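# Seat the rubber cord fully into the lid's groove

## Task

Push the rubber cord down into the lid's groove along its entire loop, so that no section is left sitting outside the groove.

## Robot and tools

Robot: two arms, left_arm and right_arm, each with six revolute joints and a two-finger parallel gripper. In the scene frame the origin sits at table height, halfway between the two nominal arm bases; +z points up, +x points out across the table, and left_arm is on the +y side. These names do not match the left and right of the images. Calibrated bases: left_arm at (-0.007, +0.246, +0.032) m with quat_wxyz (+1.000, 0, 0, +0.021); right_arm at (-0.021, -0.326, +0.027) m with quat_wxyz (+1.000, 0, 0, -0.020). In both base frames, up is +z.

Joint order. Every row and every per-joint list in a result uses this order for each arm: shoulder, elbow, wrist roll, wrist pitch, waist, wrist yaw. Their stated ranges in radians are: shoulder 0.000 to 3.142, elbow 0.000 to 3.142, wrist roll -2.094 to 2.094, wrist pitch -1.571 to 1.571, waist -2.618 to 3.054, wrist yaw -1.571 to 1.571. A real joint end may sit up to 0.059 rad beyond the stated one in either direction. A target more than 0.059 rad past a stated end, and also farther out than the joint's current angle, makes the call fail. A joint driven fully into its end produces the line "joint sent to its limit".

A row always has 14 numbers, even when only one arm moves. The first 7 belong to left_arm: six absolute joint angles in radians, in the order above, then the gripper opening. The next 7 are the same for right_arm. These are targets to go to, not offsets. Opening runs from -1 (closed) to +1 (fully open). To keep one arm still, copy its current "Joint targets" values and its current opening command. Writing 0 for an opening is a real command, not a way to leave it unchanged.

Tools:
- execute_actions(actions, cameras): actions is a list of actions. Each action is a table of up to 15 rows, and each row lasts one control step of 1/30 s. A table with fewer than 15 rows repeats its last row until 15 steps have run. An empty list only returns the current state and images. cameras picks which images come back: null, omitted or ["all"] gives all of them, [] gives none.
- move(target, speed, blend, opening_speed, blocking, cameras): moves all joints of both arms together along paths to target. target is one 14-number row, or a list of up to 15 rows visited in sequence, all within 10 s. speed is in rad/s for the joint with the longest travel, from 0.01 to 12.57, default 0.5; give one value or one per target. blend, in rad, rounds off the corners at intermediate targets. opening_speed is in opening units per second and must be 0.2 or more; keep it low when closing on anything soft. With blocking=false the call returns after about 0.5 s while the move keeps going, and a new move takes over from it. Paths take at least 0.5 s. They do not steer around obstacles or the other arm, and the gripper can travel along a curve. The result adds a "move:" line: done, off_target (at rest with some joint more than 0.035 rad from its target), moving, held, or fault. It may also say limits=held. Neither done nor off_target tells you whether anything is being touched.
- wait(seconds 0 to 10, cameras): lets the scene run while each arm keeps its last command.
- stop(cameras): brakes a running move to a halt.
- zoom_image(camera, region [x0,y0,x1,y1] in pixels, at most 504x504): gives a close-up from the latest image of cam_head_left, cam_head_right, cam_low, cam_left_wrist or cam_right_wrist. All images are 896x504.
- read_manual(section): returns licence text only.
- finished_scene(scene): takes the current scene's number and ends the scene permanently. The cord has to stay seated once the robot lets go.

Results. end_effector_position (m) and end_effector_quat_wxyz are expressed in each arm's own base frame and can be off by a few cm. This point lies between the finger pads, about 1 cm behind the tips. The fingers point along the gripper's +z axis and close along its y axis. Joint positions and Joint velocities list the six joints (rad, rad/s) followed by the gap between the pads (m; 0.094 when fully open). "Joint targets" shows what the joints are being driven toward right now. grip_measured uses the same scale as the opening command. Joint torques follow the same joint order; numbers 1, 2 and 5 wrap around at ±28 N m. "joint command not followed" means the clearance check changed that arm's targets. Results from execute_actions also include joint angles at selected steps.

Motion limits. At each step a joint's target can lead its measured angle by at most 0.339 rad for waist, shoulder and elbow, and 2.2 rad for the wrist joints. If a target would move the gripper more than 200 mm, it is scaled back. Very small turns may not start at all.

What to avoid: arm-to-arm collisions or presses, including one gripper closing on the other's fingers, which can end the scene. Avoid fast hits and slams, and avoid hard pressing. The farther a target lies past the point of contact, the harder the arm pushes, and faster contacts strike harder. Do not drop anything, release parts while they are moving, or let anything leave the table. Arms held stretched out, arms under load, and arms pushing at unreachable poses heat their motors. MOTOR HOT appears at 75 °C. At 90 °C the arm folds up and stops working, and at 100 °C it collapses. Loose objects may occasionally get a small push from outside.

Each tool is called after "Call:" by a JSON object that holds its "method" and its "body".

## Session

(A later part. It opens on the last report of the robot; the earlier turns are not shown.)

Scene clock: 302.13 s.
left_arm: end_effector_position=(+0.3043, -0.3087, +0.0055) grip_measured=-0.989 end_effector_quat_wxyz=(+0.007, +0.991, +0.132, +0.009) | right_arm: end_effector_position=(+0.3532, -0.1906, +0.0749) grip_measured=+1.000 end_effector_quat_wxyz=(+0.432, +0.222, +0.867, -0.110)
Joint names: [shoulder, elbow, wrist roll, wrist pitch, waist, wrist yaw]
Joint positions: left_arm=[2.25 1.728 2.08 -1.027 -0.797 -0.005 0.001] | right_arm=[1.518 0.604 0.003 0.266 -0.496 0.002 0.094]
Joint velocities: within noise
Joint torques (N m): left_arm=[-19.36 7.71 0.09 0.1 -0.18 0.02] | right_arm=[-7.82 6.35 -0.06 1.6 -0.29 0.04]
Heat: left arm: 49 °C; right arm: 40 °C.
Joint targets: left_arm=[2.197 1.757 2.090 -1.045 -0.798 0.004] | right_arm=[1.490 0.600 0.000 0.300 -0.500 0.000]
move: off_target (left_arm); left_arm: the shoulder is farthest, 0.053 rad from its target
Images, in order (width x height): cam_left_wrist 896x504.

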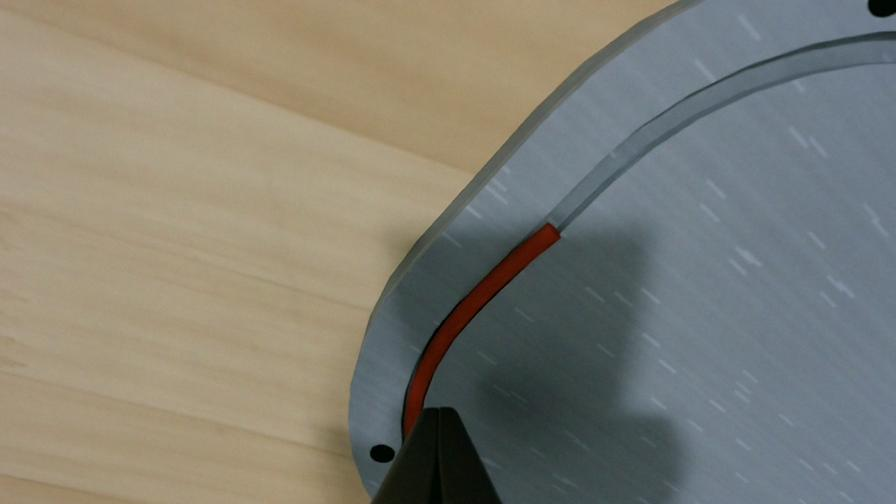

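Call:
{"method": "move", "body": {"target": [[2.19,1.735,2.09,-1.03,-0.815,0.004,-1,1.49,0.6,0,0.3,-0.5,0,1]], "speed": 0.3, "cameras": ["cam_left_wrist"]}}

Call:
{"method": "zoom_image", "body": {"camera": "cam_left_wrist", "region": [300, 100, 700, 504]}}

Scene clock: 303.20 s.
left_arm: end_effector_position=(+0.2993, -0.3134, +0.0055) grip_measured=-0.989 end_effector_quat_wxyz=(+0.007, +0.992, +0.124, +0.008) | right_arm: end_effector_position=(+0.3532, -0.1906, +0.0749) grip_measured=+1.000 end_effector_quat_wxyz=(+0.432, +0.222, +0.867, -0.110)
Joint names: [shoulder, elbow, wrist roll, wrist pitch, waist, wrist yaw]
Joint positions: left_arm=[2.25 1.728 2.08 -1.027 -0.813 -0.005 0.001] | right_arm=[1.518 0.604 0.003 0.266 -0.496 0.002 0.094]
Joint velocities: within noise
Joint torques (N m): left_arm=[-19.78 5.74 0.1 0.22 -0.18 0.05] | right_arm=[-7.65 6.15 0.01 1.59 -0.23 0]
Heat: left arm: 49 °C; right arm: 40 °C.
Joint targets: left_arm=[2.190 1.735 2.090 -1.030 -0.815 0.004] | right_arm=[1.490 0.600 0.000 0.300 -0.500 0.000]
move: off_target (left_arm); left_arm: the shoulder is farthest, 0.060 rad from its target
Images, in order (width x height): cam_left_wrist 896x504.

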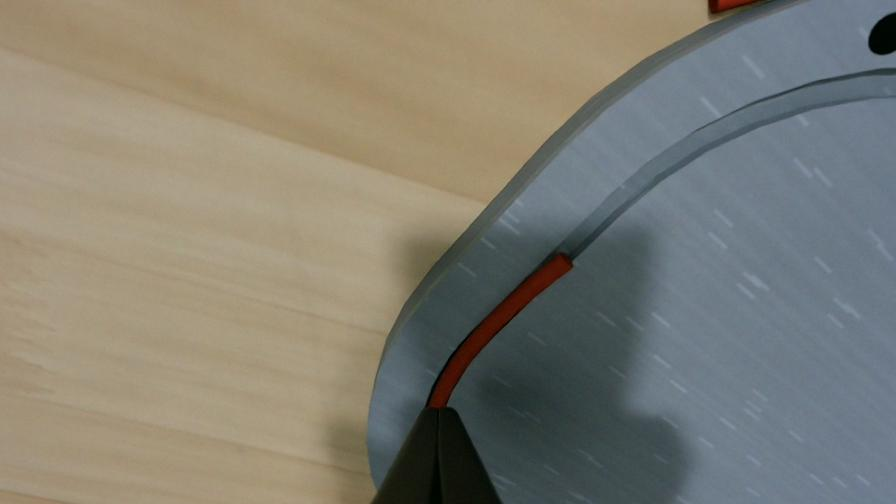

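Scaled by 1.248 from the camera's 896x504 image, which has a finer 1280x720 frame.

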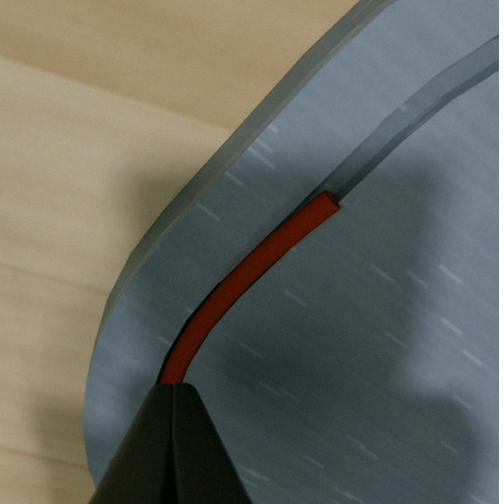

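Call:
{"method": "move", "body": {"target": [[2.272,1.672,2.09,-0.982,-0.815,0.004,-1,1.49,0.6,0,0.3,-0.5,0,1],[2.307,1.633,2.09,-0.952,-0.815,0.004,-1,1.49,0.6,0,0.3,-0.5,0,1],[2.185,1.735,2.09,-1.035,-0.815,0.004,-1,1.49,0.6,0,0.3,-0.5,0,1],[2.155,1.64,2.09,-1.00,-0.818,0.004,-1,1.49,0.6,0,0.3,-0.5,0,1],[2.155,1.68,2.09,-1.01,-0.818,0.004,-1,1.49,0.6,0,0.3,-0.5,0,1]], "speed": [0.25,0.15,0.3,0.3,0.3], "cameras": ["cam_left_wrist"]}}

Call:
{"method": "zoom_image", "body": {"camera": "cam_left_wrist", "region": [300, 100, 700, 504]}}

Scene clock: 305.37 s.
left_arm: end_effector_position=(+0.2910, -0.3045, +0.0051) grip_measured=-0.989 end_effector_quat_wxyz=(+0.005, +0.992, +0.124, +0.007) | right_arm: end_effector_position=(+0.3532, -0.1906, +0.0749) grip_measured=+1.000 end_effector_quat_wxyz=(+0.432, +0.222, +0.867, -0.110)
Joint names: [shoulder, elbow, wrist roll, wrist pitch, waist, wrist yaw]
Joint positions: left_arm=[2.208 1.656 2.08 -1.002 -0.813 -0.005 0.001] | right_arm=[1.518 0.604 0.003 0.266 -0.496 0.002 0.094]
Joint velocities: within noise
Joint torques (N m): left_arm=[-18.73 7.32 0.05 0.2 -0.49 0.03] | right_arm=[-7.58 6.35 -0.03 1.58 -0.46 0.01]
Heat: left arm: 49 °C; right arm: 40 °C.
Joint targets: left_arm=[2.155 1.680 2.090 -1.010 -0.818 0.004] | right_arm=[1.490 0.600 0.000 0.300 -0.500 0.000]
move: off_target (left_arm); left_arm: the shoulder is farthest, 0.053 rad from its target
Images, in order (width x height): cam_left_wrist 896x504.

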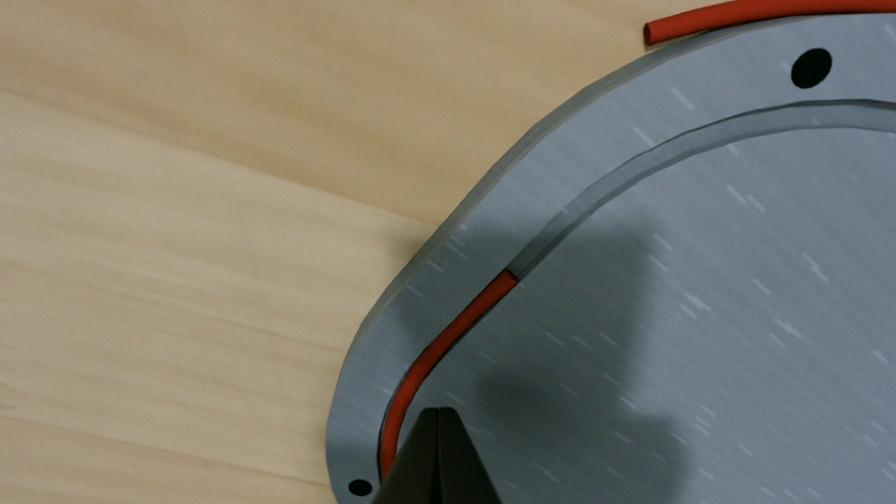

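Scaled by 1.248 from the camera's 896x504 image, which has a finer 1280x720 frame.

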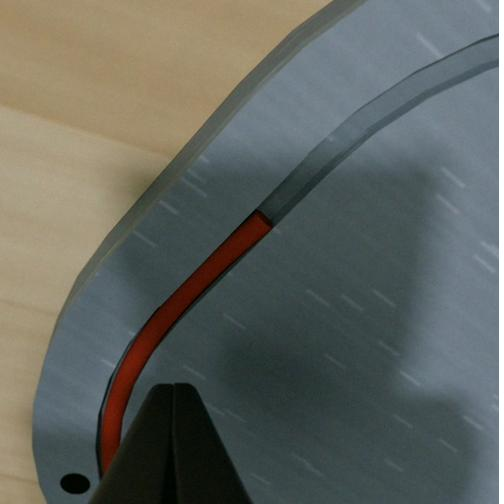

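Call:
{"method": "move", "body": {"target": [[2.138,1.65,2.09,-0.998,-0.829,0.004,-1,1.49,0.6,0,0.3,-0.5,0,1]], "speed": 0.3, "cameras": ["cam_left_wrist"]}}

Call:
{"method": "zoom_image", "body": {"camera": "cam_left_wrist", "region": [300, 100, 700, 504]}}

Scene clock: 306.50 s.
left_arm: end_effector_position=(+0.2881, -0.3094, +0.0103) grip_measured=-0.989 end_effector_quat_wxyz=(+0.011, +0.993, +0.118, +0.011) | right_arm: end_effector_position=(+0.3532, -0.1906, +0.0749) grip_measured=+1.000 end_effector_quat_wxyz=(+0.432, +0.222, +0.867, -0.110)
Joint names: [shoulder, elbow, wrist roll, wrist pitch, waist, wrist yaw]
Joint positions: left_arm=[2.195 1.656 2.08 -1.001 -0.826 -0.005 0.001] | right_arm=[1.518 0.604 0.003 0.266 -0.496 0.002 0.094]
Joint velocities: within noise
Joint torques (N m): left_arm=[-19.17 4.78 0.06 0.36 -0.27 0.07] | right_arm=[-7.73 6.17 -0.01 1.61 -0.17 -0.03]
Heat: left arm: 49 °C; right arm: 40 °C.
Joint targets: left_arm=[2.138 1.650 2.090 -0.998 -0.829 0.004] | right_arm=[1.490 0.600 0.000 0.300 -0.500 0.000]
move: off_target (left_arm); left_arm: the shoulder is farthest, 0.057 rad from its target
Images, in order (width x height): cam_left_wrist 896x504.

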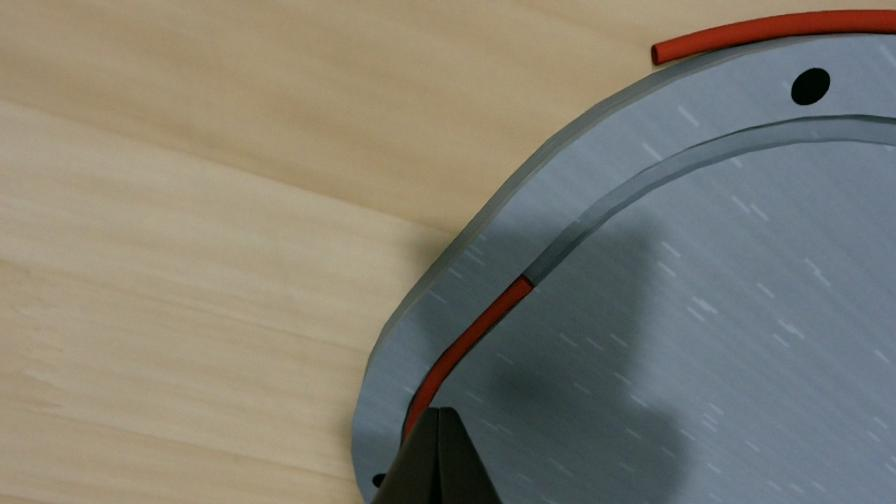

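Scaled by 1.248 from the camera's 896x504 image, which has a finer 1280x720 frame.

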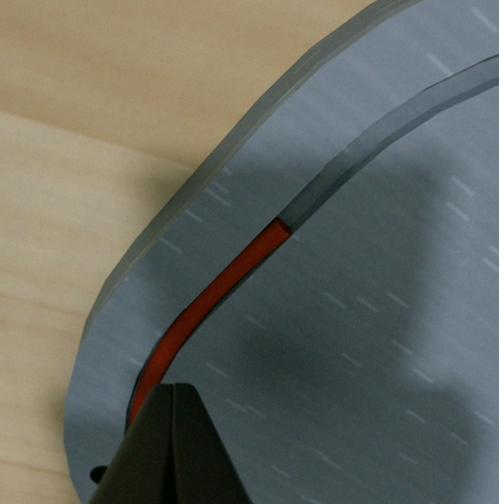

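Call:
{"method": "move", "body": {"target": [[2.193,1.72,2.09,-1.02,-0.812,0.004,-1,1.49,0.6,0,0.3,-0.5,0,1],[2.271,1.665,2.09,-0.971,-0.811,0.004,-1,1.49,0.6,0,0.3,-0.5,0,1],[2.308,1.626,2.09,-0.941,-0.811,0.004,-1,1.49,0.6,0,0.3,-0.5,0,1],[2.193,1.724,2.09,-1.026,-0.811,0.004,-1,1.49,0.6,0,0.3,-0.5,0,1],[2.149,1.640,2.09,-0.99,-0.822,0.004,-1,1.49,0.6,0,0.3,-0.5,0,1],[2.2265,1.588,2.09,-0.940,-0.822,0.004,-1,1.49,0.6,0,0.3,-0.5,0,1],[2.263,1.549,2.09,-0.910,-0.822,0.004,-1,1.49,0.6,0,0.3,-0.5,0,1],[2.148,1.647,2.09,-0.995,-0.822,0.004,-1,1.49,0.6,0,0.3,-0.5,0,1]], "speed": [0.3,0.25,0.15,0.3,0.3,0.25,0.15,0.3], "cameras": ["cam_left_wrist"]}}

Call:
{"method": "zoom_image", "body": {"camera": "cam_left_wrist", "region": [300, 100, 700, 504]}}

Scene clock: 310.70 s.
left_arm: end_effector_position=(+0.2857, -0.3015, -0.0019) grip_measured=-0.989 end_effector_quat_wxyz=(+0.002, +0.993, +0.122, +0.005) | right_arm: end_effector_position=(+0.3532, -0.1906, +0.0749) grip_measured=+1.000 end_effector_quat_wxyz=(+0.432, +0.222, +0.867, -0.110)
Joint names: [shoulder, elbow, wrist roll, wrist pitch, waist, wrist yaw]
Joint positions: left_arm=[2.202 1.617 2.08 -0.976 -0.817 -0.006 0.001] | right_arm=[1.518 0.604 0.003 0.266 -0.496 0.002 0.094]
Joint velocities: within noise
Joint torques (N m): left_arm=[-18.93 7.76 0.03 0.1 -0.4 0.09] | right_arm=[-7.69 6.32 -0.02 1.6 -0.2 -0.05]
Heat: left arm: 49 °C; right arm: 40 °C.
Joint targets: left_arm=[2.148 1.647 2.090 -0.995 -0.822 0.004] | right_arm=[1.490 0.600 0.000 0.300 -0.500 0.000]
move: off_target (left_arm); left_arm: the shoulder is farthest, 0.054 rad from its target
Images, in order (width x height): cam_left_wrist 896x504.

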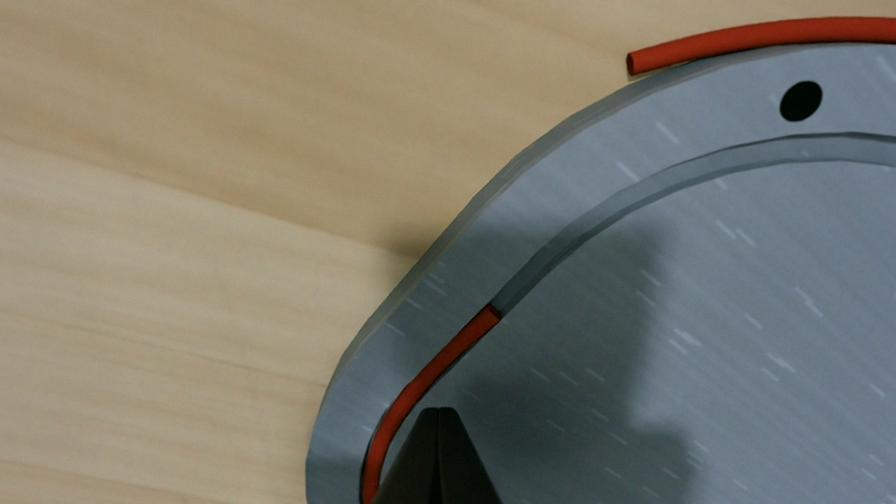

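Scaled by 1.248 from the camera's 896x504 image, which has a finer 1280x720 frame.

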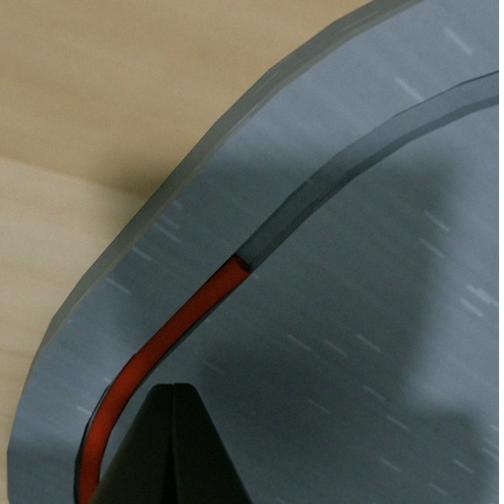

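Call:
{"method": "move", "body": {"target": [[2.129,1.613,2.09,-0.98,-0.828,0.004,-1,1.49,0.6,0,0.3,-0.5,0,1],[2.2065,1.554,2.09,-0.927,-0.828,0.004,-1,1.49,0.6,0,0.3,-0.5,0,1],[2.243,1.515,2.09,-0.897,-0.828,0.004,-1,1.49,0.6,0,0.3,-0.5,0,1],[2.12,1.62,2.09,-0.985,-0.828,0.004,-1,1.49,0.6,0,0.3,-0.5,0,1],[1.95,1.75,1.2,-1.30,-0.75,0.004,-1,1.49,0.6,0,0.3,-0.5,0,1],[1.93,1.93,0.03,-1.50,-0.52,0.004,-0.7,1.49,0.6,0,0.3,-0.5,0,1]], "speed": [0.3,0.25,0.15,0.3,0.6,0.7], "cameras": ["cam_left_wrist"]}}

Call:
{"method": "zoom_image", "body": {"camera": "cam_left_wrist", "region": [200, 0, 700, 400]}}

Scene clock: 317.00 s.
left_arm: end_effector_position=(+0.3245, -0.1842, +0.1510) grip_measured=-0.703 end_effector_quat_wxyz=(-0.002, +0.275, +0.961, +0.003) | right_arm: end_effector_position=(+0.3532, -0.1906, +0.0749) grip_measured=+1.000 end_effector_quat_wxyz=(+0.432, +0.222, +0.867, -0.110)
Joint names: [shoulder, elbow, wrist roll, wrist pitch, waist, wrist yaw]
Joint positions: left_arm=[1.982 1.896 0.037 -1.491 -0.521 -0.004 0.014] | right_arm=[1.518 0.604 0.003 0.266 -0.496 0.002 0.094]
Joint velocities: within noise
Joint torques (N m): left_arm=[-16.38 8.38 -0.08 0.14 0.14 0.01] | right_arm=[-7.65 6.16 -0.09 1.59 -0.49 -0.03]
Heat: left arm: 50 °C; right arm: 40 °C.
Joint targets: left_arm=[1.930 1.930 0.030 -1.500 -0.520 0.004] | right_arm=[1.490 0.600 0.000 0.300 -0.500 0.000]
move: off_target (left_arm); target 6's new numbers were sent with left_arm's shoulder 0.052 rad from that target; left_arm: the shoulder is farthest, 0.052 rad from its target
Images, in order (width x height): cam_left_wrist 896x504.

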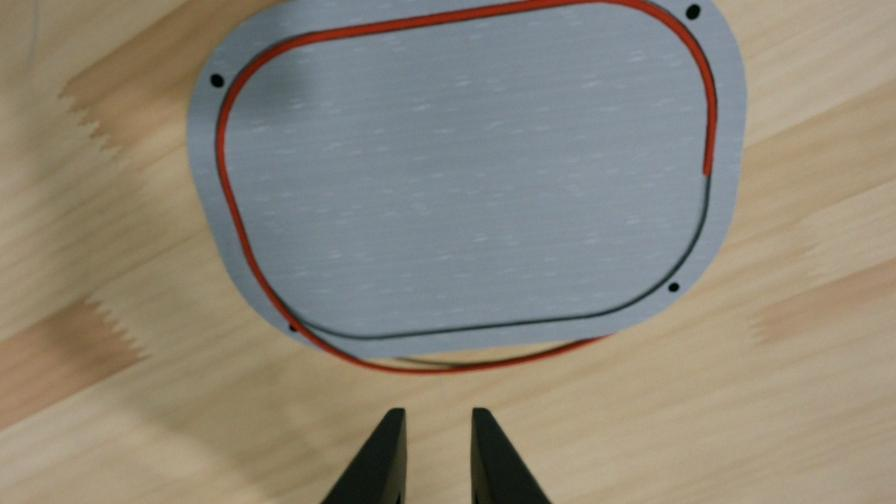

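Scaled by 1.008 from the camera's 896x504 image, which has a finer 1280x720 frame.

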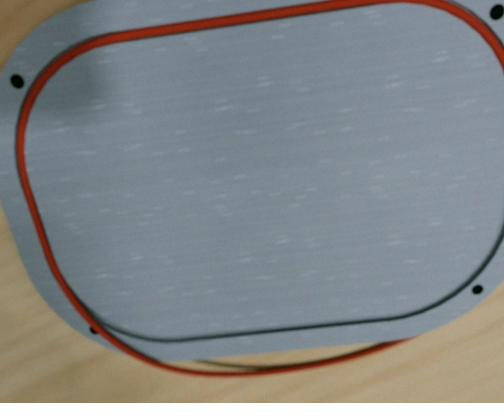

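Call:
{"method": "zoom_image", "body": {"camera": "cam_left_wrist", "region": [270, 290, 650, 400]}}

Call:
{"method": "zoom_image", "body": {"camera": "cam_low", "region": [250, 150, 650, 400]}}

Scaled by 1.326 from the camera's 896x504 image, which has a finer 1280x720 frame.

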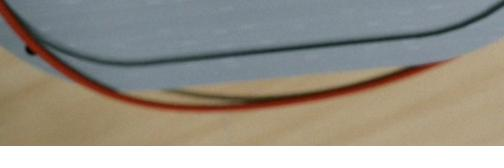

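This scene's latest camera images include none from cam_low. They are from: cam_left_wrist. cam_low's image comes with the result of a call that names it in "cameras".

Call:
{"method": "move", "body": {"target": [[1.66,1.2,1.0,-1.05,-0.50,0.004,-0.6,1.49,0.6,0,0.3,-0.5,0,1],[1.64,0.945,1.4964,-0.84,-0.5016,0.004,-0.6,1.49,0.6,0,0.3,-0.5,0,1]], "speed": [0.7,0.4], "cameras": ["cam_left_wrist"]}}

Scene clock: 321.40 s.
left_arm: end_effector_position=(+0.2378, -0.1295, +0.0149) grip_measured=-0.603 end_effector_quat_wxyz=(-0.003, +0.839, +0.544, +0.001) | right_arm: end_effector_position=(+0.3532, -0.1906, +0.0749) grip_measured=+1.000 end_effector_quat_wxyz=(+0.432, +0.222, +0.867, -0.110)
Joint names: [shoulder, elbow, wrist roll, wrist pitch, waist, wrist yaw]
Joint positions: left_arm=[1.681 0.955 1.486 -0.849 -0.505 -0.004 0.019] | right_arm=[1.518 0.604 0.003 0.266 -0.496 0.002 0.094]
Joint velocities: within noise
Joint torques (N m): left_arm=[-11.88 4.16 0.07 0.35 0.1 0.09] | right_arm=[-7.61 6.12 -0.03 1.63 -0.38 -0.03]
Heat: left arm: 49 °C; right arm: 40 °C.
Joint targets: left_arm=[1.640 0.945 1.496 -0.840 -0.502 0.004] | right_arm=[1.490 0.600 0.000 0.300 -0.500 0.000]
move: off_target (left_arm); left_arm: the shoulder is farthest, 0.041 rad from its target
Images, in order (width x height): cam_left_wrist 896x504.

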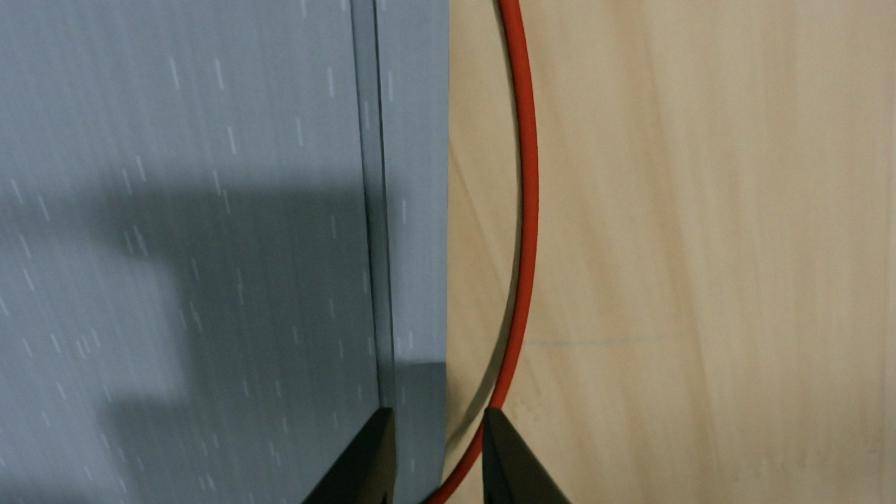

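Call:
{"method": "move", "body": {"target": [[1.60,0.88,1.44,-0.82,-0.5676,0.004,-0.75,1.49,0.6,0,0.3,-0.5,0,1]], "speed": 0.3, "cameras": ["cam_left_wrist","cam_low"]}}

Scene clock: 322.63 s.
left_arm: end_effector_position=(+0.2175, -0.1357, +0.0111) grip_measured=-0.747 end_effector_quat_wxyz=(-0.004, +0.844, +0.537, +0.000) | right_arm: end_effector_position=(+0.3532, -0.1906, +0.0749) grip_measured=+1.000 end_effector_quat_wxyz=(+0.432, +0.222, +0.867, -0.110)
Joint names: [shoulder, elbow, wrist roll, wrist pitch, waist, wrist yaw]
Joint positions: left_arm=[1.637 0.89 1.444 -0.83 -0.564 -0.004 0.012] | right_arm=[1.518 0.604 0.003 0.266 -0.496 0.002 0.094]
Joint velocities: within noise
Joint torques (N m): left_arm=[-10.82 3.85 -0.11 0.33 -0.38 0.07] | right_arm=[-7.64 6.23 -0.08 1.68 -0.24 -0.03]
Heat: left arm: 49 °C; right arm: 40 °C.
Joint targets: left_arm=[1.600 0.880 1.440 -0.820 -0.567 0.004] | right_arm=[1.490 0.600 0.000 0.300 -0.500 0.000]
move: off_target (left_arm); left_arm: the shoulder is farthest, 0.037 rad from its target
Images, in order (width x height): cam_low 896x504, cam_left_wrist 896x504.

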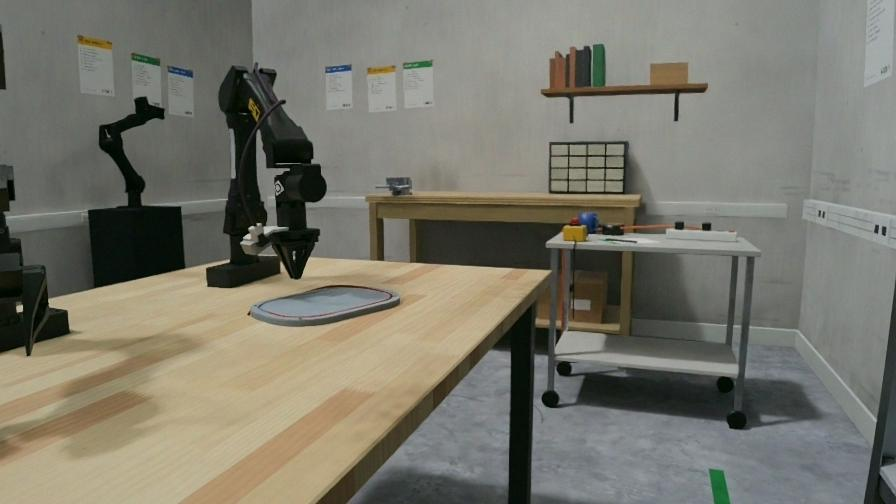

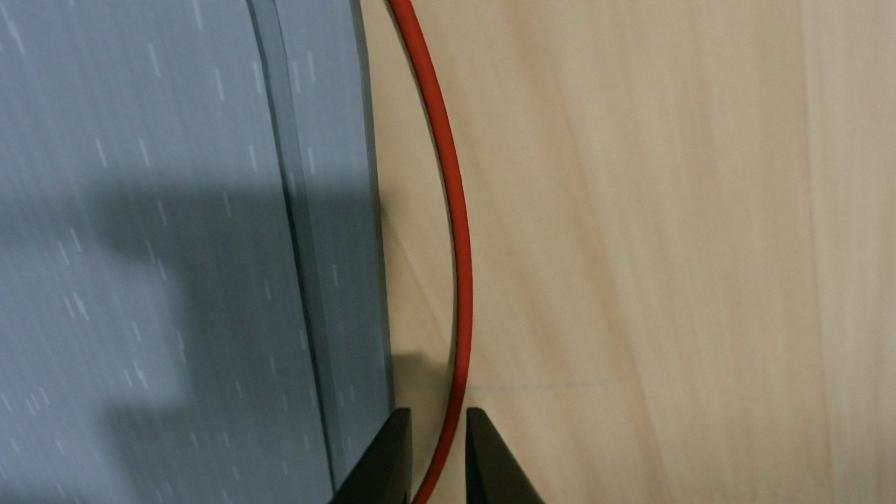

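Call:
{"method": "move", "body": {"target": [[1.706,0.793,1.44,-0.665,-0.5676,0.004,-0.72,1.49,0.6,0,0.3,-0.5,0,1]], "speed": 0.2, "cameras": ["cam_left_wrist"]}}

Scene clock: 324.23 s.
left_arm: end_effector_position=(+0.2149, -0.1340, -0.0213) grip_measured=-0.723 end_effector_quat_wxyz=(+0.000, +0.844, +0.537, +0.002) | right_arm: end_effector_position=(+0.3532, -0.1906, +0.0749) grip_measured=+1.000 end_effector_quat_wxyz=(+0.432, +0.222, +0.867, -0.110)
Joint names: [shoulder, elbow, wrist roll, wrist pitch, waist, wrist yaw]
Joint positions: left_arm=[1.696 0.802 1.443 -0.676 -0.564 -0.004 0.013] | right_arm=[1.518 0.604 0.003 0.266 -0.496 0.002 0.094]
Joint velocities: within noise
Joint torques (N m): left_arm=[-6.34 3.52 -0.07 0.36 -0.43 0.01] | right_arm=[-7.69 6.42 -0.07 1.66 -0.14 -0.02]
Heat: left arm: 48 °C; right arm: 40 °C.
Joint targets: left_arm=[1.706 0.793 1.440 -0.665 -0.567 0.004] | right_arm=[1.490 0.600 0.000 0.300 -0.500 0.000]
move: done
Images, in order (width x height): cam_left_wrist 896x504.

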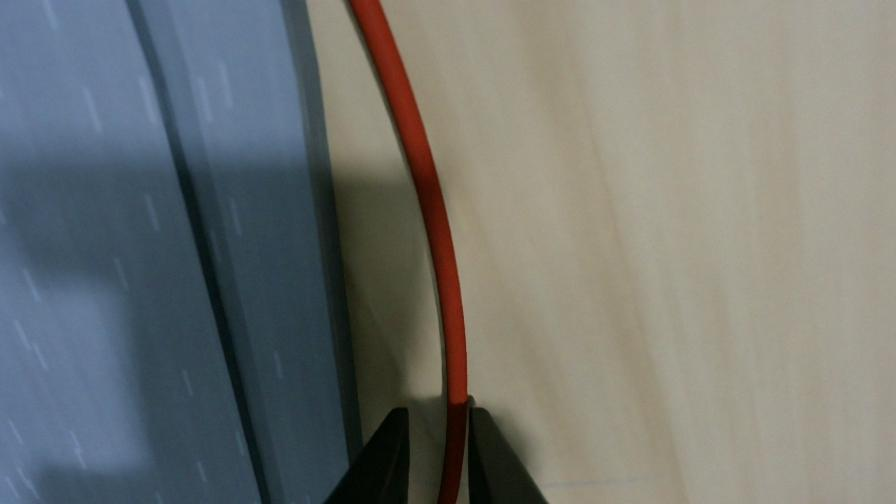

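Call:
{"method": "move", "body": {"target": [[1.706,0.793,1.44,-0.665,-0.5676,0.004,-0.96,1.49,0.6,0,0.3,-0.5,0,1],[1.57,0.887,1.44,-0.84,-0.5676,0.004,-0.96,1.49,0.6,0,0.3,-0.5,0,1],[1.75,1.10,1.46,-0.87,-0.535,0.004,-0.96,1.49,0.6,0,0.3,-0.5,0,1]], "speed": [0.3,0.25,0.25], "opening_speed": 0.4, "cameras": ["cam_left_wrist"]}}

Scene clock: 327.43 s.
left_arm: end_effector_position=(+0.2618, -0.1547, +0.0260) grip_measured=-0.957 end_effector_quat_wxyz=(+0.019, +0.838, +0.545, +0.012) | right_arm: end_effector_position=(+0.3532, -0.1906, +0.0749) grip_measured=+1.000 end_effector_quat_wxyz=(+0.432, +0.222, +0.867, -0.110)
Joint names: [shoulder, elbow, wrist roll, wrist pitch, waist, wrist yaw]
Joint positions: left_arm=[1.737 1.069 1.45 -0.857 -0.539 -0.004 0.002] | right_arm=[1.518 0.604 0.003 0.266 -0.496 0.002 0.094]
Joint velocities: within noise
Joint torques (N m): left_arm=[-7.27 7.95 0.06 0.22 0.2 0.08] | right_arm=[-7.62 6.38 -0.03 1.63 -0.49 -0.02]
Heat: left arm: 46 °C; right arm: 40 °C.
Joint targets: left_arm=[1.750 1.100 1.460 -0.870 -0.535 0.004] | right_arm=[1.490 0.600 0.000 0.300 -0.500 0.000]
move: done
Images, in order (width x height): cam_left_wrist 896x504.

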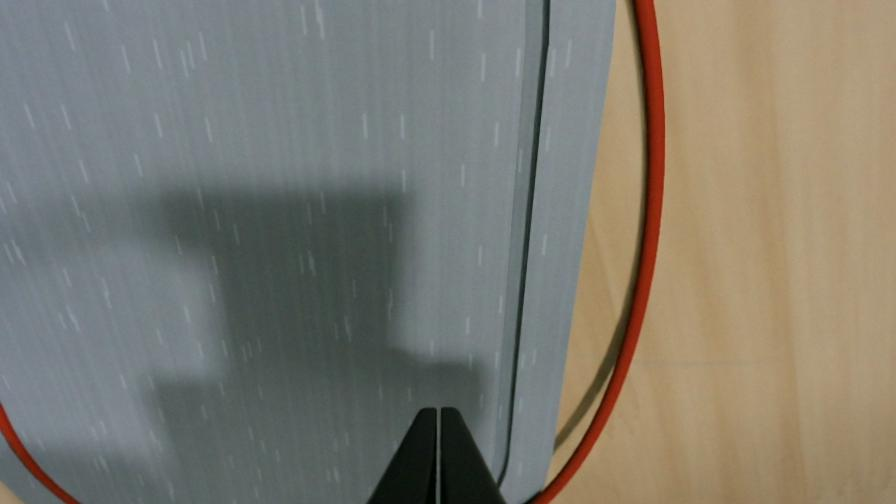

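Call:
{"method": "move", "body": {"target": [[1.57,0.887,1.44,-0.84,-0.5676,0.004,-0.72,1.49,0.6,0,0.3,-0.5,0,1],[1.706,0.793,1.44,-0.665,-0.5676,0.004,-0.72,1.49,0.6,0,0.3,-0.5,0,1],[1.72,0.782,1.44,-0.641,-0.5676,0.004,-0.72,1.49,0.6,0,0.3,-0.5,0,1],[1.72,0.782,1.44,-0.641,-0.5676,0.004,-0.96,1.49,0.6,0,0.3,-0.5,0,1]], "speed": [0.3,0.3,0.1,0.2], "opening_speed": 0.4, "cameras": ["cam_left_wrist"]}}

Scene clock: 330.87 s.
left_arm: end_effector_position=(+0.2154, -0.1340, -0.0260) grip_measured=-0.953 end_effector_quat_wxyz=(+0.001, +0.843, +0.537, +0.003) | right_arm: end_effector_position=(+0.3532, -0.1906, +0.0749) grip_measured=+1.000 end_effector_quat_wxyz=(+0.432, +0.222, +0.867, -0.110)
Joint names: [shoulder, elbow, wrist roll, wrist pitch, waist, wrist yaw]
Joint positions: left_arm=[1.708 0.792 1.443 -0.651 -0.563 -0.004 0.002] | right_arm=[1.518 0.604 0.003 0.266 -0.496 0.002 0.094]
Joint velocities: within noise
Joint torques (N m): left_arm=[-6.24 3.73 -0.05 0.36 -0.28 0.06] | right_arm=[-7.72 6.31 -0.04 1.61 -0.35 -0.05]
Heat: left arm: 45 °C; right arm: 40 °C.
Joint targets: left_arm=[1.720 0.782 1.440 -0.641 -0.567 0.004] | right_arm=[1.490 0.600 0.000 0.300 -0.500 0.000]
move: done
Images, in order (width x height): cam_left_wrist 896x504.

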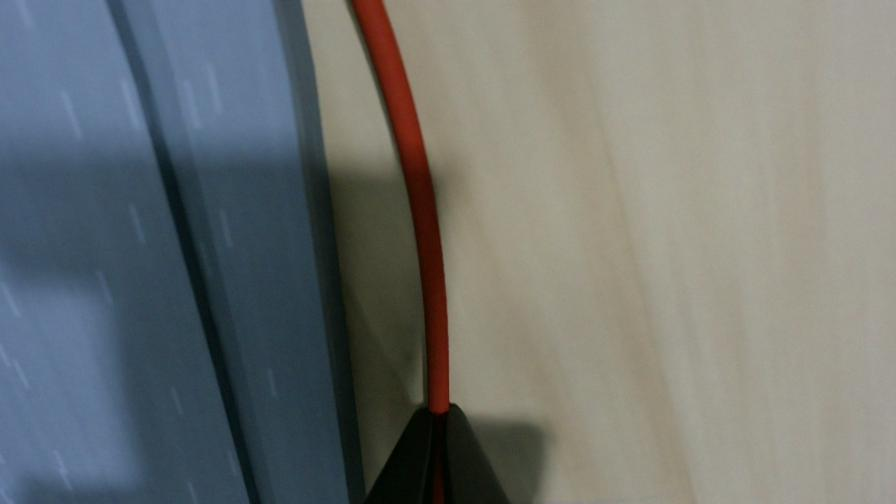

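Call:
{"method": "move", "body": {"target": [[1.57,0.887,1.44,-0.84,-0.5676,0.004,-0.96,1.49,0.6,0,0.3,-0.5,0,1],[1.73,1.05,1.44,-0.84,-0.553,0.004,-0.96,1.49,0.6,0,0.3,-0.5,0,1],[1.822,0.985,1.44,-0.75,-0.553,0.004,-0.96,1.49,0.6,0,0.3,-0.5,0,1]], "speed": [0.25,0.25,0.2], "cameras": ["cam_left_wrist"]}}

Scene clock: 333.80 s.
left_arm: end_effector_position=(+0.2484, -0.1530, -0.0116) grip_measured=-0.957 end_effector_quat_wxyz=(-0.005, +0.842, +0.540, +0.000) | right_arm: end_effector_position=(+0.3532, -0.1906, +0.0749) grip_measured=+1.000 end_effector_quat_wxyz=(+0.432, +0.222, +0.867, -0.110)
Joint names: [shoulder, elbow, wrist roll, wrist pitch, waist, wrist yaw]
Joint positions: left_arm=[1.813 0.993 1.443 -0.761 -0.558 -0.004 0.002] | right_arm=[1.518 0.604 0.003 0.266 -0.496 0.002 0.094]
Joint velocities: within noise
Joint torques (N m): left_arm=[-8.06 3.78 -0.03 0.35 0.81 0.03] | right_arm=[-7.76 6.16 -0.01 1.62 -0.25 0.01]
Heat: left arm: 44 °C; right arm: 40 °C.
Joint targets: left_arm=[1.822 0.985 1.440 -0.750 -0.553 0.004] | right_arm=[1.490 0.600 0.000 0.300 -0.500 0.000]
move: done
Images, in order (width x height): cam_left_wrist 896x504.

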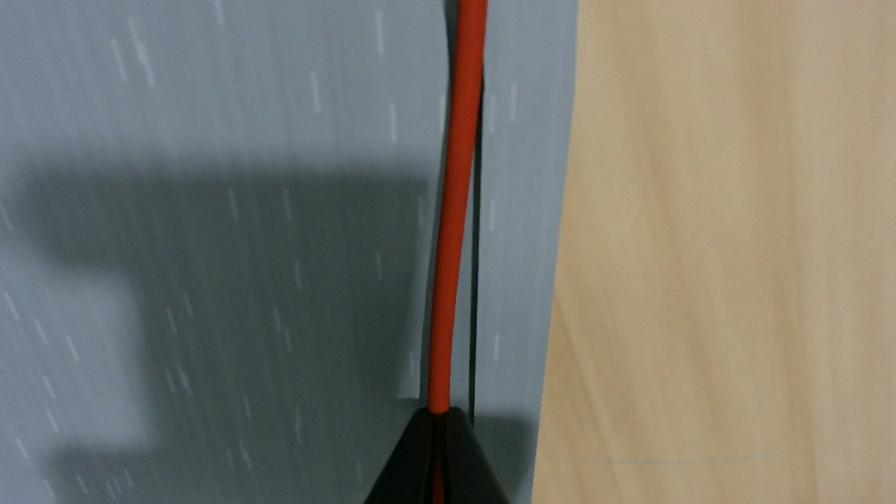

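Call:
{"method": "move", "body": {"target": [[1.83,0.977,1.44,-0.738,-0.553,0.004,-0.65,1.49,0.6,0,0.3,-0.5,0,1],[1.74,1.03,1.44,-0.83,-0.553,0.004,-0.65,1.49,0.6,0,0.3,-0.5,0,1],[1.93,1.93,0.03,-1.50,-0.52,0.004,-0.65,1.49,0.6,0,0.3,-0.5,0,1]], "speed": [0.1,0.3,0.7], "opening_speed": 0.4, "cameras": ["cam_left_wrist"]}}

Call:
{"method": "zoom_image", "body": {"camera": "cam_left_wrist", "region": [200, 0, 700, 400]}}

Scene clock: 338.23 s.
left_arm: end_effector_position=(+0.3214, -0.1841, +0.1749) grip_measured=-0.653 end_effector_quat_wxyz=(+0.031, +0.277, +0.960, -0.006) | right_arm: end_effector_position=(+0.3532, -0.1906, +0.0749) grip_measured=+1.000 end_effector_quat_wxyz=(+0.432, +0.222, +0.867, -0.110)
Joint names: [shoulder, elbow, wrist roll, wrist pitch, waist, wrist yaw]
Joint positions: left_arm=[1.915 1.898 0.037 -1.491 -0.525 -0.004 0.016] | right_arm=[1.518 0.604 0.003 0.266 -0.496 0.002 0.094]
Joint velocities: within noise
Joint torques (N m): left_arm=[-9.09 7.99 -0.11 0.23 0.43 0.08] | right_arm=[-7.88 6.08 -0.03 1.58 -0.21 0]
Heat: left arm: 43 °C; right arm: 40 °C.
Joint targets: left_arm=[1.930 1.930 0.030 -1.500 -0.520 0.004] | right_arm=[1.490 0.600 0.000 0.300 -0.500 0.000]
move: done
Images, in order (width x height): cam_left_wrist 896x504.

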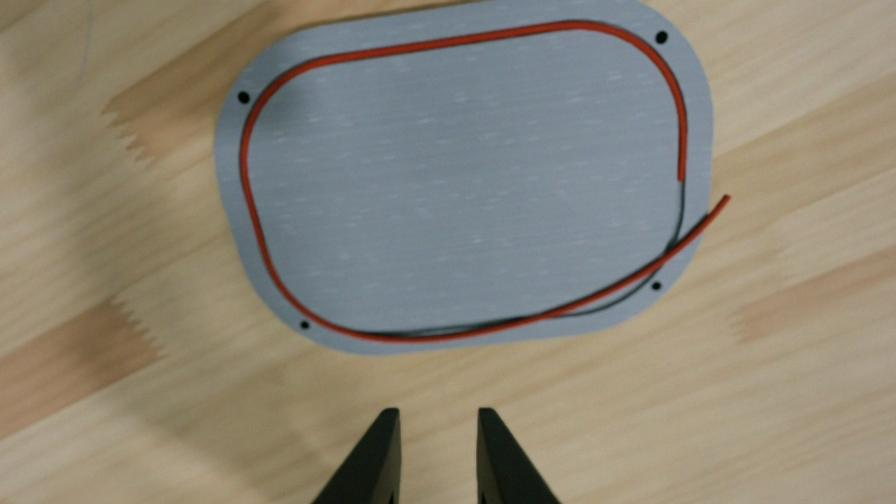

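Scaled by 1.008 from the camera's 896x504 image, which has a finer 1280x720 frame.

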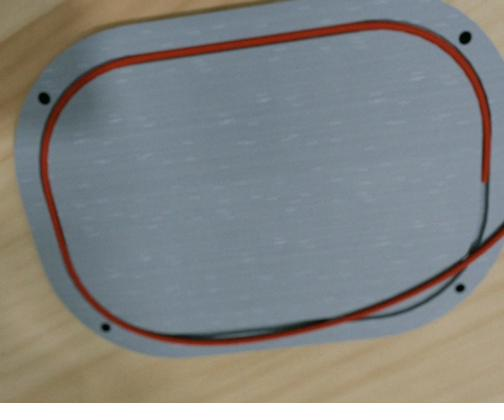

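Call:
{"method": "move", "body": {"target": [[1.93,1.27,0.225,-0.855,-0.207,0.004,-1,1.49,0.6,0,0.3,-0.5,0,1]], "speed": 0.6, "cameras": ["cam_left_wrist"]}}

Call:
{"method": "zoom_image", "body": {"camera": "cam_left_wrist", "region": [300, 100, 700, 504]}}

Scene clock: 340.60 s.
left_arm: end_effector_position=(+0.3484, -0.0715, +0.0193) grip_measured=-0.989 end_effector_quat_wxyz=(+0.027, +0.210, +0.977, +0.000) | right_arm: end_effector_position=(+0.3532, -0.1906, +0.0749) grip_measured=+1.000 end_effector_quat_wxyz=(+0.432, +0.222, +0.867, -0.110)
Joint names: [shoulder, elbow, wrist roll, wrist pitch, waist, wrist yaw]
Joint positions: left_arm=[1.921 1.277 0.218 -0.873 -0.205 -0.001 0.001] | right_arm=[1.518 0.604 0.003 0.266 -0.496 0.002 0.094]
Joint velocities: within noise
Joint torques (N m): left_arm=[-9.72 4.6 0.09 0.56 -0.13 0.06] | right_arm=[-7.68 6 -0.11 1.61 -0.34 -0.01]
Heat: left arm: 43 °C; right arm: 40 °C.
Joint targets: left_arm=[1.930 1.270 0.225 -0.855 -0.207 0.004] | right_arm=[1.490 0.600 0.000 0.300 -0.500 0.000]
move: done
Images, in order (width x height): cam_left_wrist 896x504.

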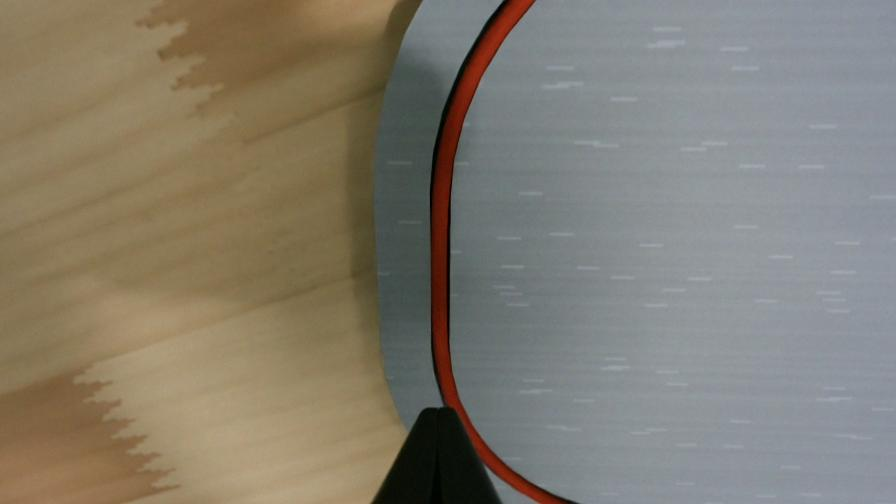

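Scaled by 1.248 from the camera's 896x504 image, which has a finer 1280x720 frame.

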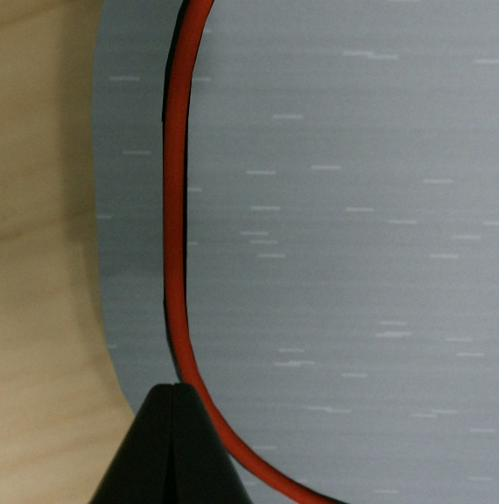

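Call:
{"method": "move", "body": {"target": [[1.998,1.225,0.225,-0.807,-0.205,0.004,-1,1.49,0.6,0,0.3,-0.5,0,1],[2.032,1.187,0.225,-0.777,-0.205,0.004,-1,1.49,0.6,0,0.3,-0.5,0,1],[1.92,1.284,0.225,-0.862,-0.205,0.004,-1,1.49,0.6,0,0.3,-0.5,0,1],[1.888,1.236,0.03,-0.847,-0.2,0.004,-1,1.49,0.6,0,0.3,-0.5,0,1],[1.966,1.1775,0.03,-0.792,-0.2,0.004,-1,1.49,0.6,0,0.3,-0.5,0,1],[2.0,1.1385,0.03,-0.762,-0.2,0.004,-1,1.49,0.6,0,0.3,-0.5,0,1],[1.888,1.236,0.03,-0.847,-0.2,0.004,-1,1.49,0.6,0,0.3,-0.5,0,1],[1.836,1.16,-0.27,-0.8235,-0.204,0.004,-1,1.49,0.6,0,0.3,-0.5,0,1]], "speed": [0.25,0.15,0.3,0.3,0.25,0.15,0.3,0.3], "cameras": ["cam_left_wrist"]}}

Call:
{"method": "zoom_image", "body": {"camera": "cam_left_wrist", "region": [300, 100, 700, 504]}}

Scene clock: 345.43 s.
left_arm: end_effector_position=(+0.3243, -0.0665, +0.0062) grip_measured=-0.989 end_effector_quat_wxyz=(+0.010, -0.028, +1.000, -0.002) | right_arm: end_effector_position=(+0.3532, -0.1906, +0.0749) grip_measured=+1.000 end_effector_quat_wxyz=(+0.432, +0.222, +0.867, -0.110)
Joint names: [shoulder, elbow, wrist roll, wrist pitch, waist, wrist yaw]
Joint positions: left_arm=[1.885 1.17 -0.262 -0.835 -0.205 -0.001 0.001] | right_arm=[1.518 0.604 0.003 0.266 -0.496 0.002 0.094]
Joint velocities: within noise
Joint torques (N m): left_arm=[-14.71 4.08 -0.11 0.38 0.32 0.02] | right_arm=[-7.71 6.35 -0.06 1.62 -0.34 -0.04]
Heat: left arm: 43 °C; right arm: 40 °C.
Joint targets: left_arm=[1.836 1.160 -0.270 -0.824 -0.204 0.004] | right_arm=[1.490 0.600 0.000 0.300 -0.500 0.000]
move: off_target (left_arm); left_arm: the shoulder is farthest, 0.049 rad from its target
Images, in order (width x height): cam_left_wrist 896x504.

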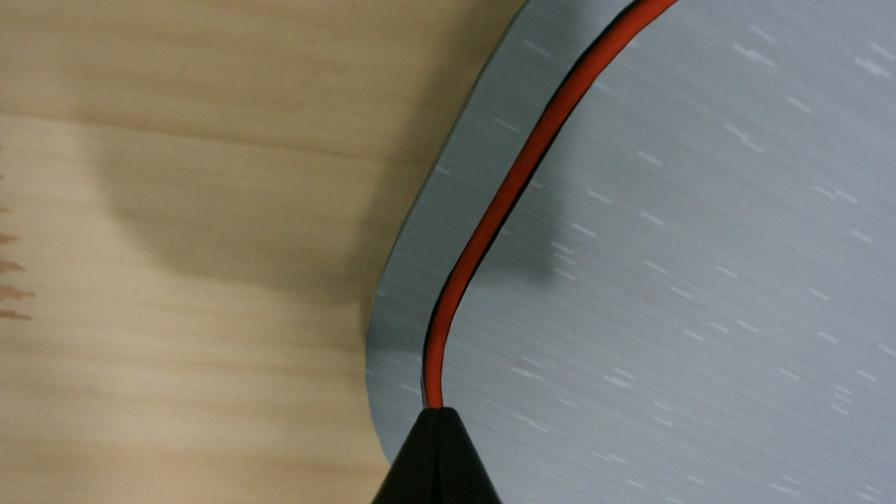

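Scaled by 1.248 from the camera's 896x504 image, which has a finer 1280x720 frame.

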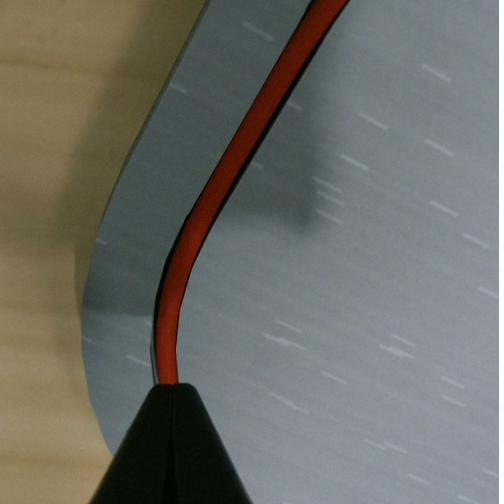

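Call:
{"method": "move", "body": {"target": [[1.914,1.102,-0.27,-0.7685,-0.204,0.004,-1,1.49,0.6,0,0.3,-0.5,0,1],[1.948,1.063,-0.27,-0.7385,-0.204,0.004,-1,1.49,0.6,0,0.3,-0.5,0,1],[1.836,1.16,-0.27,-0.8235,-0.204,0.004,-1,1.49,0.6,0,0.3,-0.5,0,1],[1.79,1.097,-0.59,-0.808,-0.226,0.004,-1,1.49,0.6,0,0.3,-0.5,0,1]], "speed": [0.25,0.15,0.3,0.3], "cameras": ["cam_left_wrist"]}}

Call:
{"method": "zoom_image", "body": {"camera": "cam_left_wrist", "region": [300, 100, 700, 504]}}

Scene clock: 348.47 s.
left_arm: end_effector_position=(+0.3112, -0.0693, +0.0065) grip_measured=-0.989 end_effector_quat_wxyz=(+0.013, -0.179, +0.984, -0.006) | right_arm: end_effector_position=(+0.3532, -0.1906, +0.0749) grip_measured=+1.000 end_effector_quat_wxyz=(+0.432, +0.222, +0.867, -0.110)
Joint names: [shoulder, elbow, wrist roll, wrist pitch, waist, wrist yaw]
Joint positions: left_arm=[1.837 1.107 -0.582 -0.813 -0.221 0.002 0.001] | right_arm=[1.518 0.604 0.003 0.266 -0.496 0.002 0.094]
Joint velocities: within noise
Joint torques (N m): left_arm=[-13.83 3.99 -0.12 0.38 -0.34 -0.01] | right_arm=[-7.77 6.13 -0.05 1.61 -0.36 -0.03]
Heat: left arm: 44 °C; right arm: 40 °C.
Joint targets: left_arm=[1.790 1.097 -0.590 -0.808 -0.226 0.004] | right_arm=[1.490 0.600 0.000 0.300 -0.500 0.000]
move: off_target (left_arm); left_arm: the shoulder is farthest, 0.047 rad from its target
Images, in order (width x height): cam_left_wrist 896x504.

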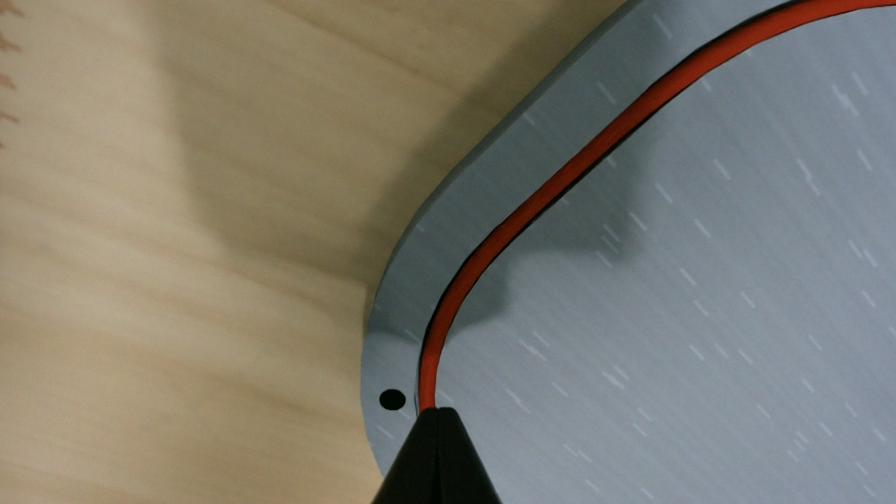

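Scaled by 1.248 from the camera's 896x504 image, which has a finer 1280x720 frame.

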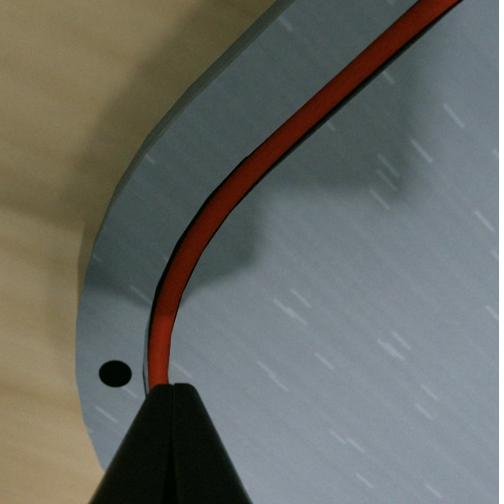

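Call:
{"method": "move", "body": {"target": [[1.81,1.06,-0.59,-0.795,-0.2235,0.004,-1,1.49,0.6,0,0.3,-0.5,0,1]], "speed": 0.25, "cameras": ["cam_left_wrist"]}}

Call:
{"method": "zoom_image", "body": {"camera": "cam_left_wrist", "region": [300, 100, 700, 504]}}

Scene clock: 349.40 s.
left_arm: end_effector_position=(+0.2980, -0.0664, -0.0019) grip_measured=-0.989 end_effector_quat_wxyz=(-0.004, -0.179, +0.984, +0.001) | right_arm: end_effector_position=(+0.3532, -0.1906, +0.0749) grip_measured=+1.000 end_effector_quat_wxyz=(+0.432, +0.222, +0.867, -0.110)
Joint names: [shoulder, elbow, wrist roll, wrist pitch, waist, wrist yaw]
Joint positions: left_arm=[1.837 1.07 -0.582 -0.812 -0.221 0.002 0.001] | right_arm=[1.518 0.604 0.003 0.266 -0.496 0.002 0.094]
Joint velocities: within noise
Joint torques (N m): left_arm=[-11.81 3.88 -0.07 0.41 -0.06 0] | right_arm=[-7.54 6.16 -0.09 1.65 -0.39 -0.02]
Heat: left arm: 44 °C; right arm: 40 °C.
Joint targets: left_arm=[1.810 1.060 -0.590 -0.795 -0.223 0.004] | right_arm=[1.490 0.600 0.000 0.300 -0.500 0.000]
move: done
Images, in order (width x height): cam_left_wrist 896x504.

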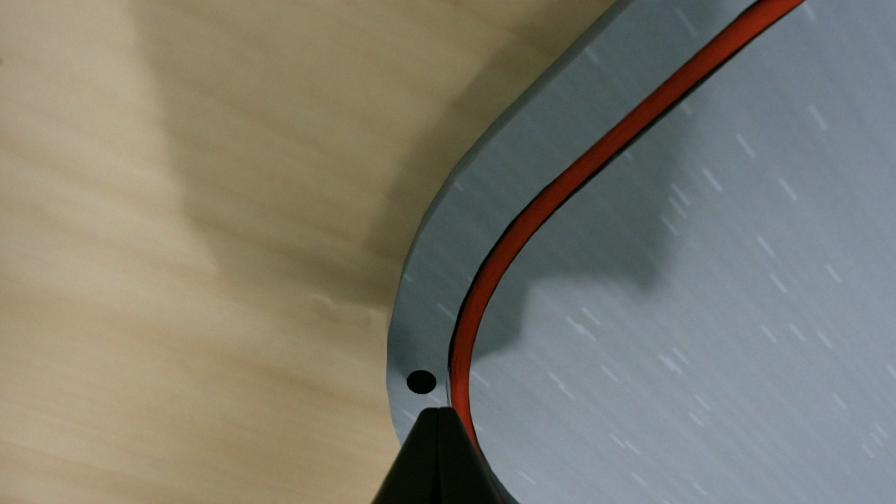

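Scaled by 1.248 from the camera's 896x504 image, which has a finer 1280x720 frame.

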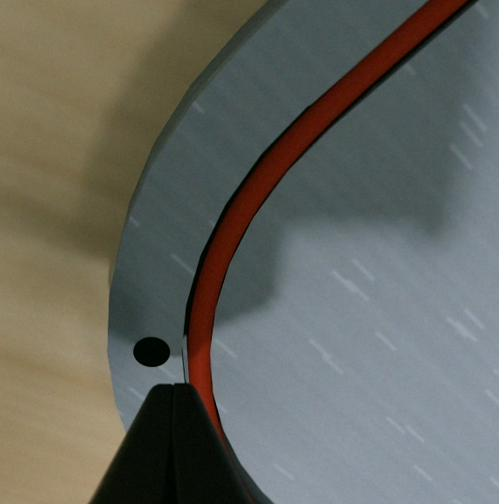

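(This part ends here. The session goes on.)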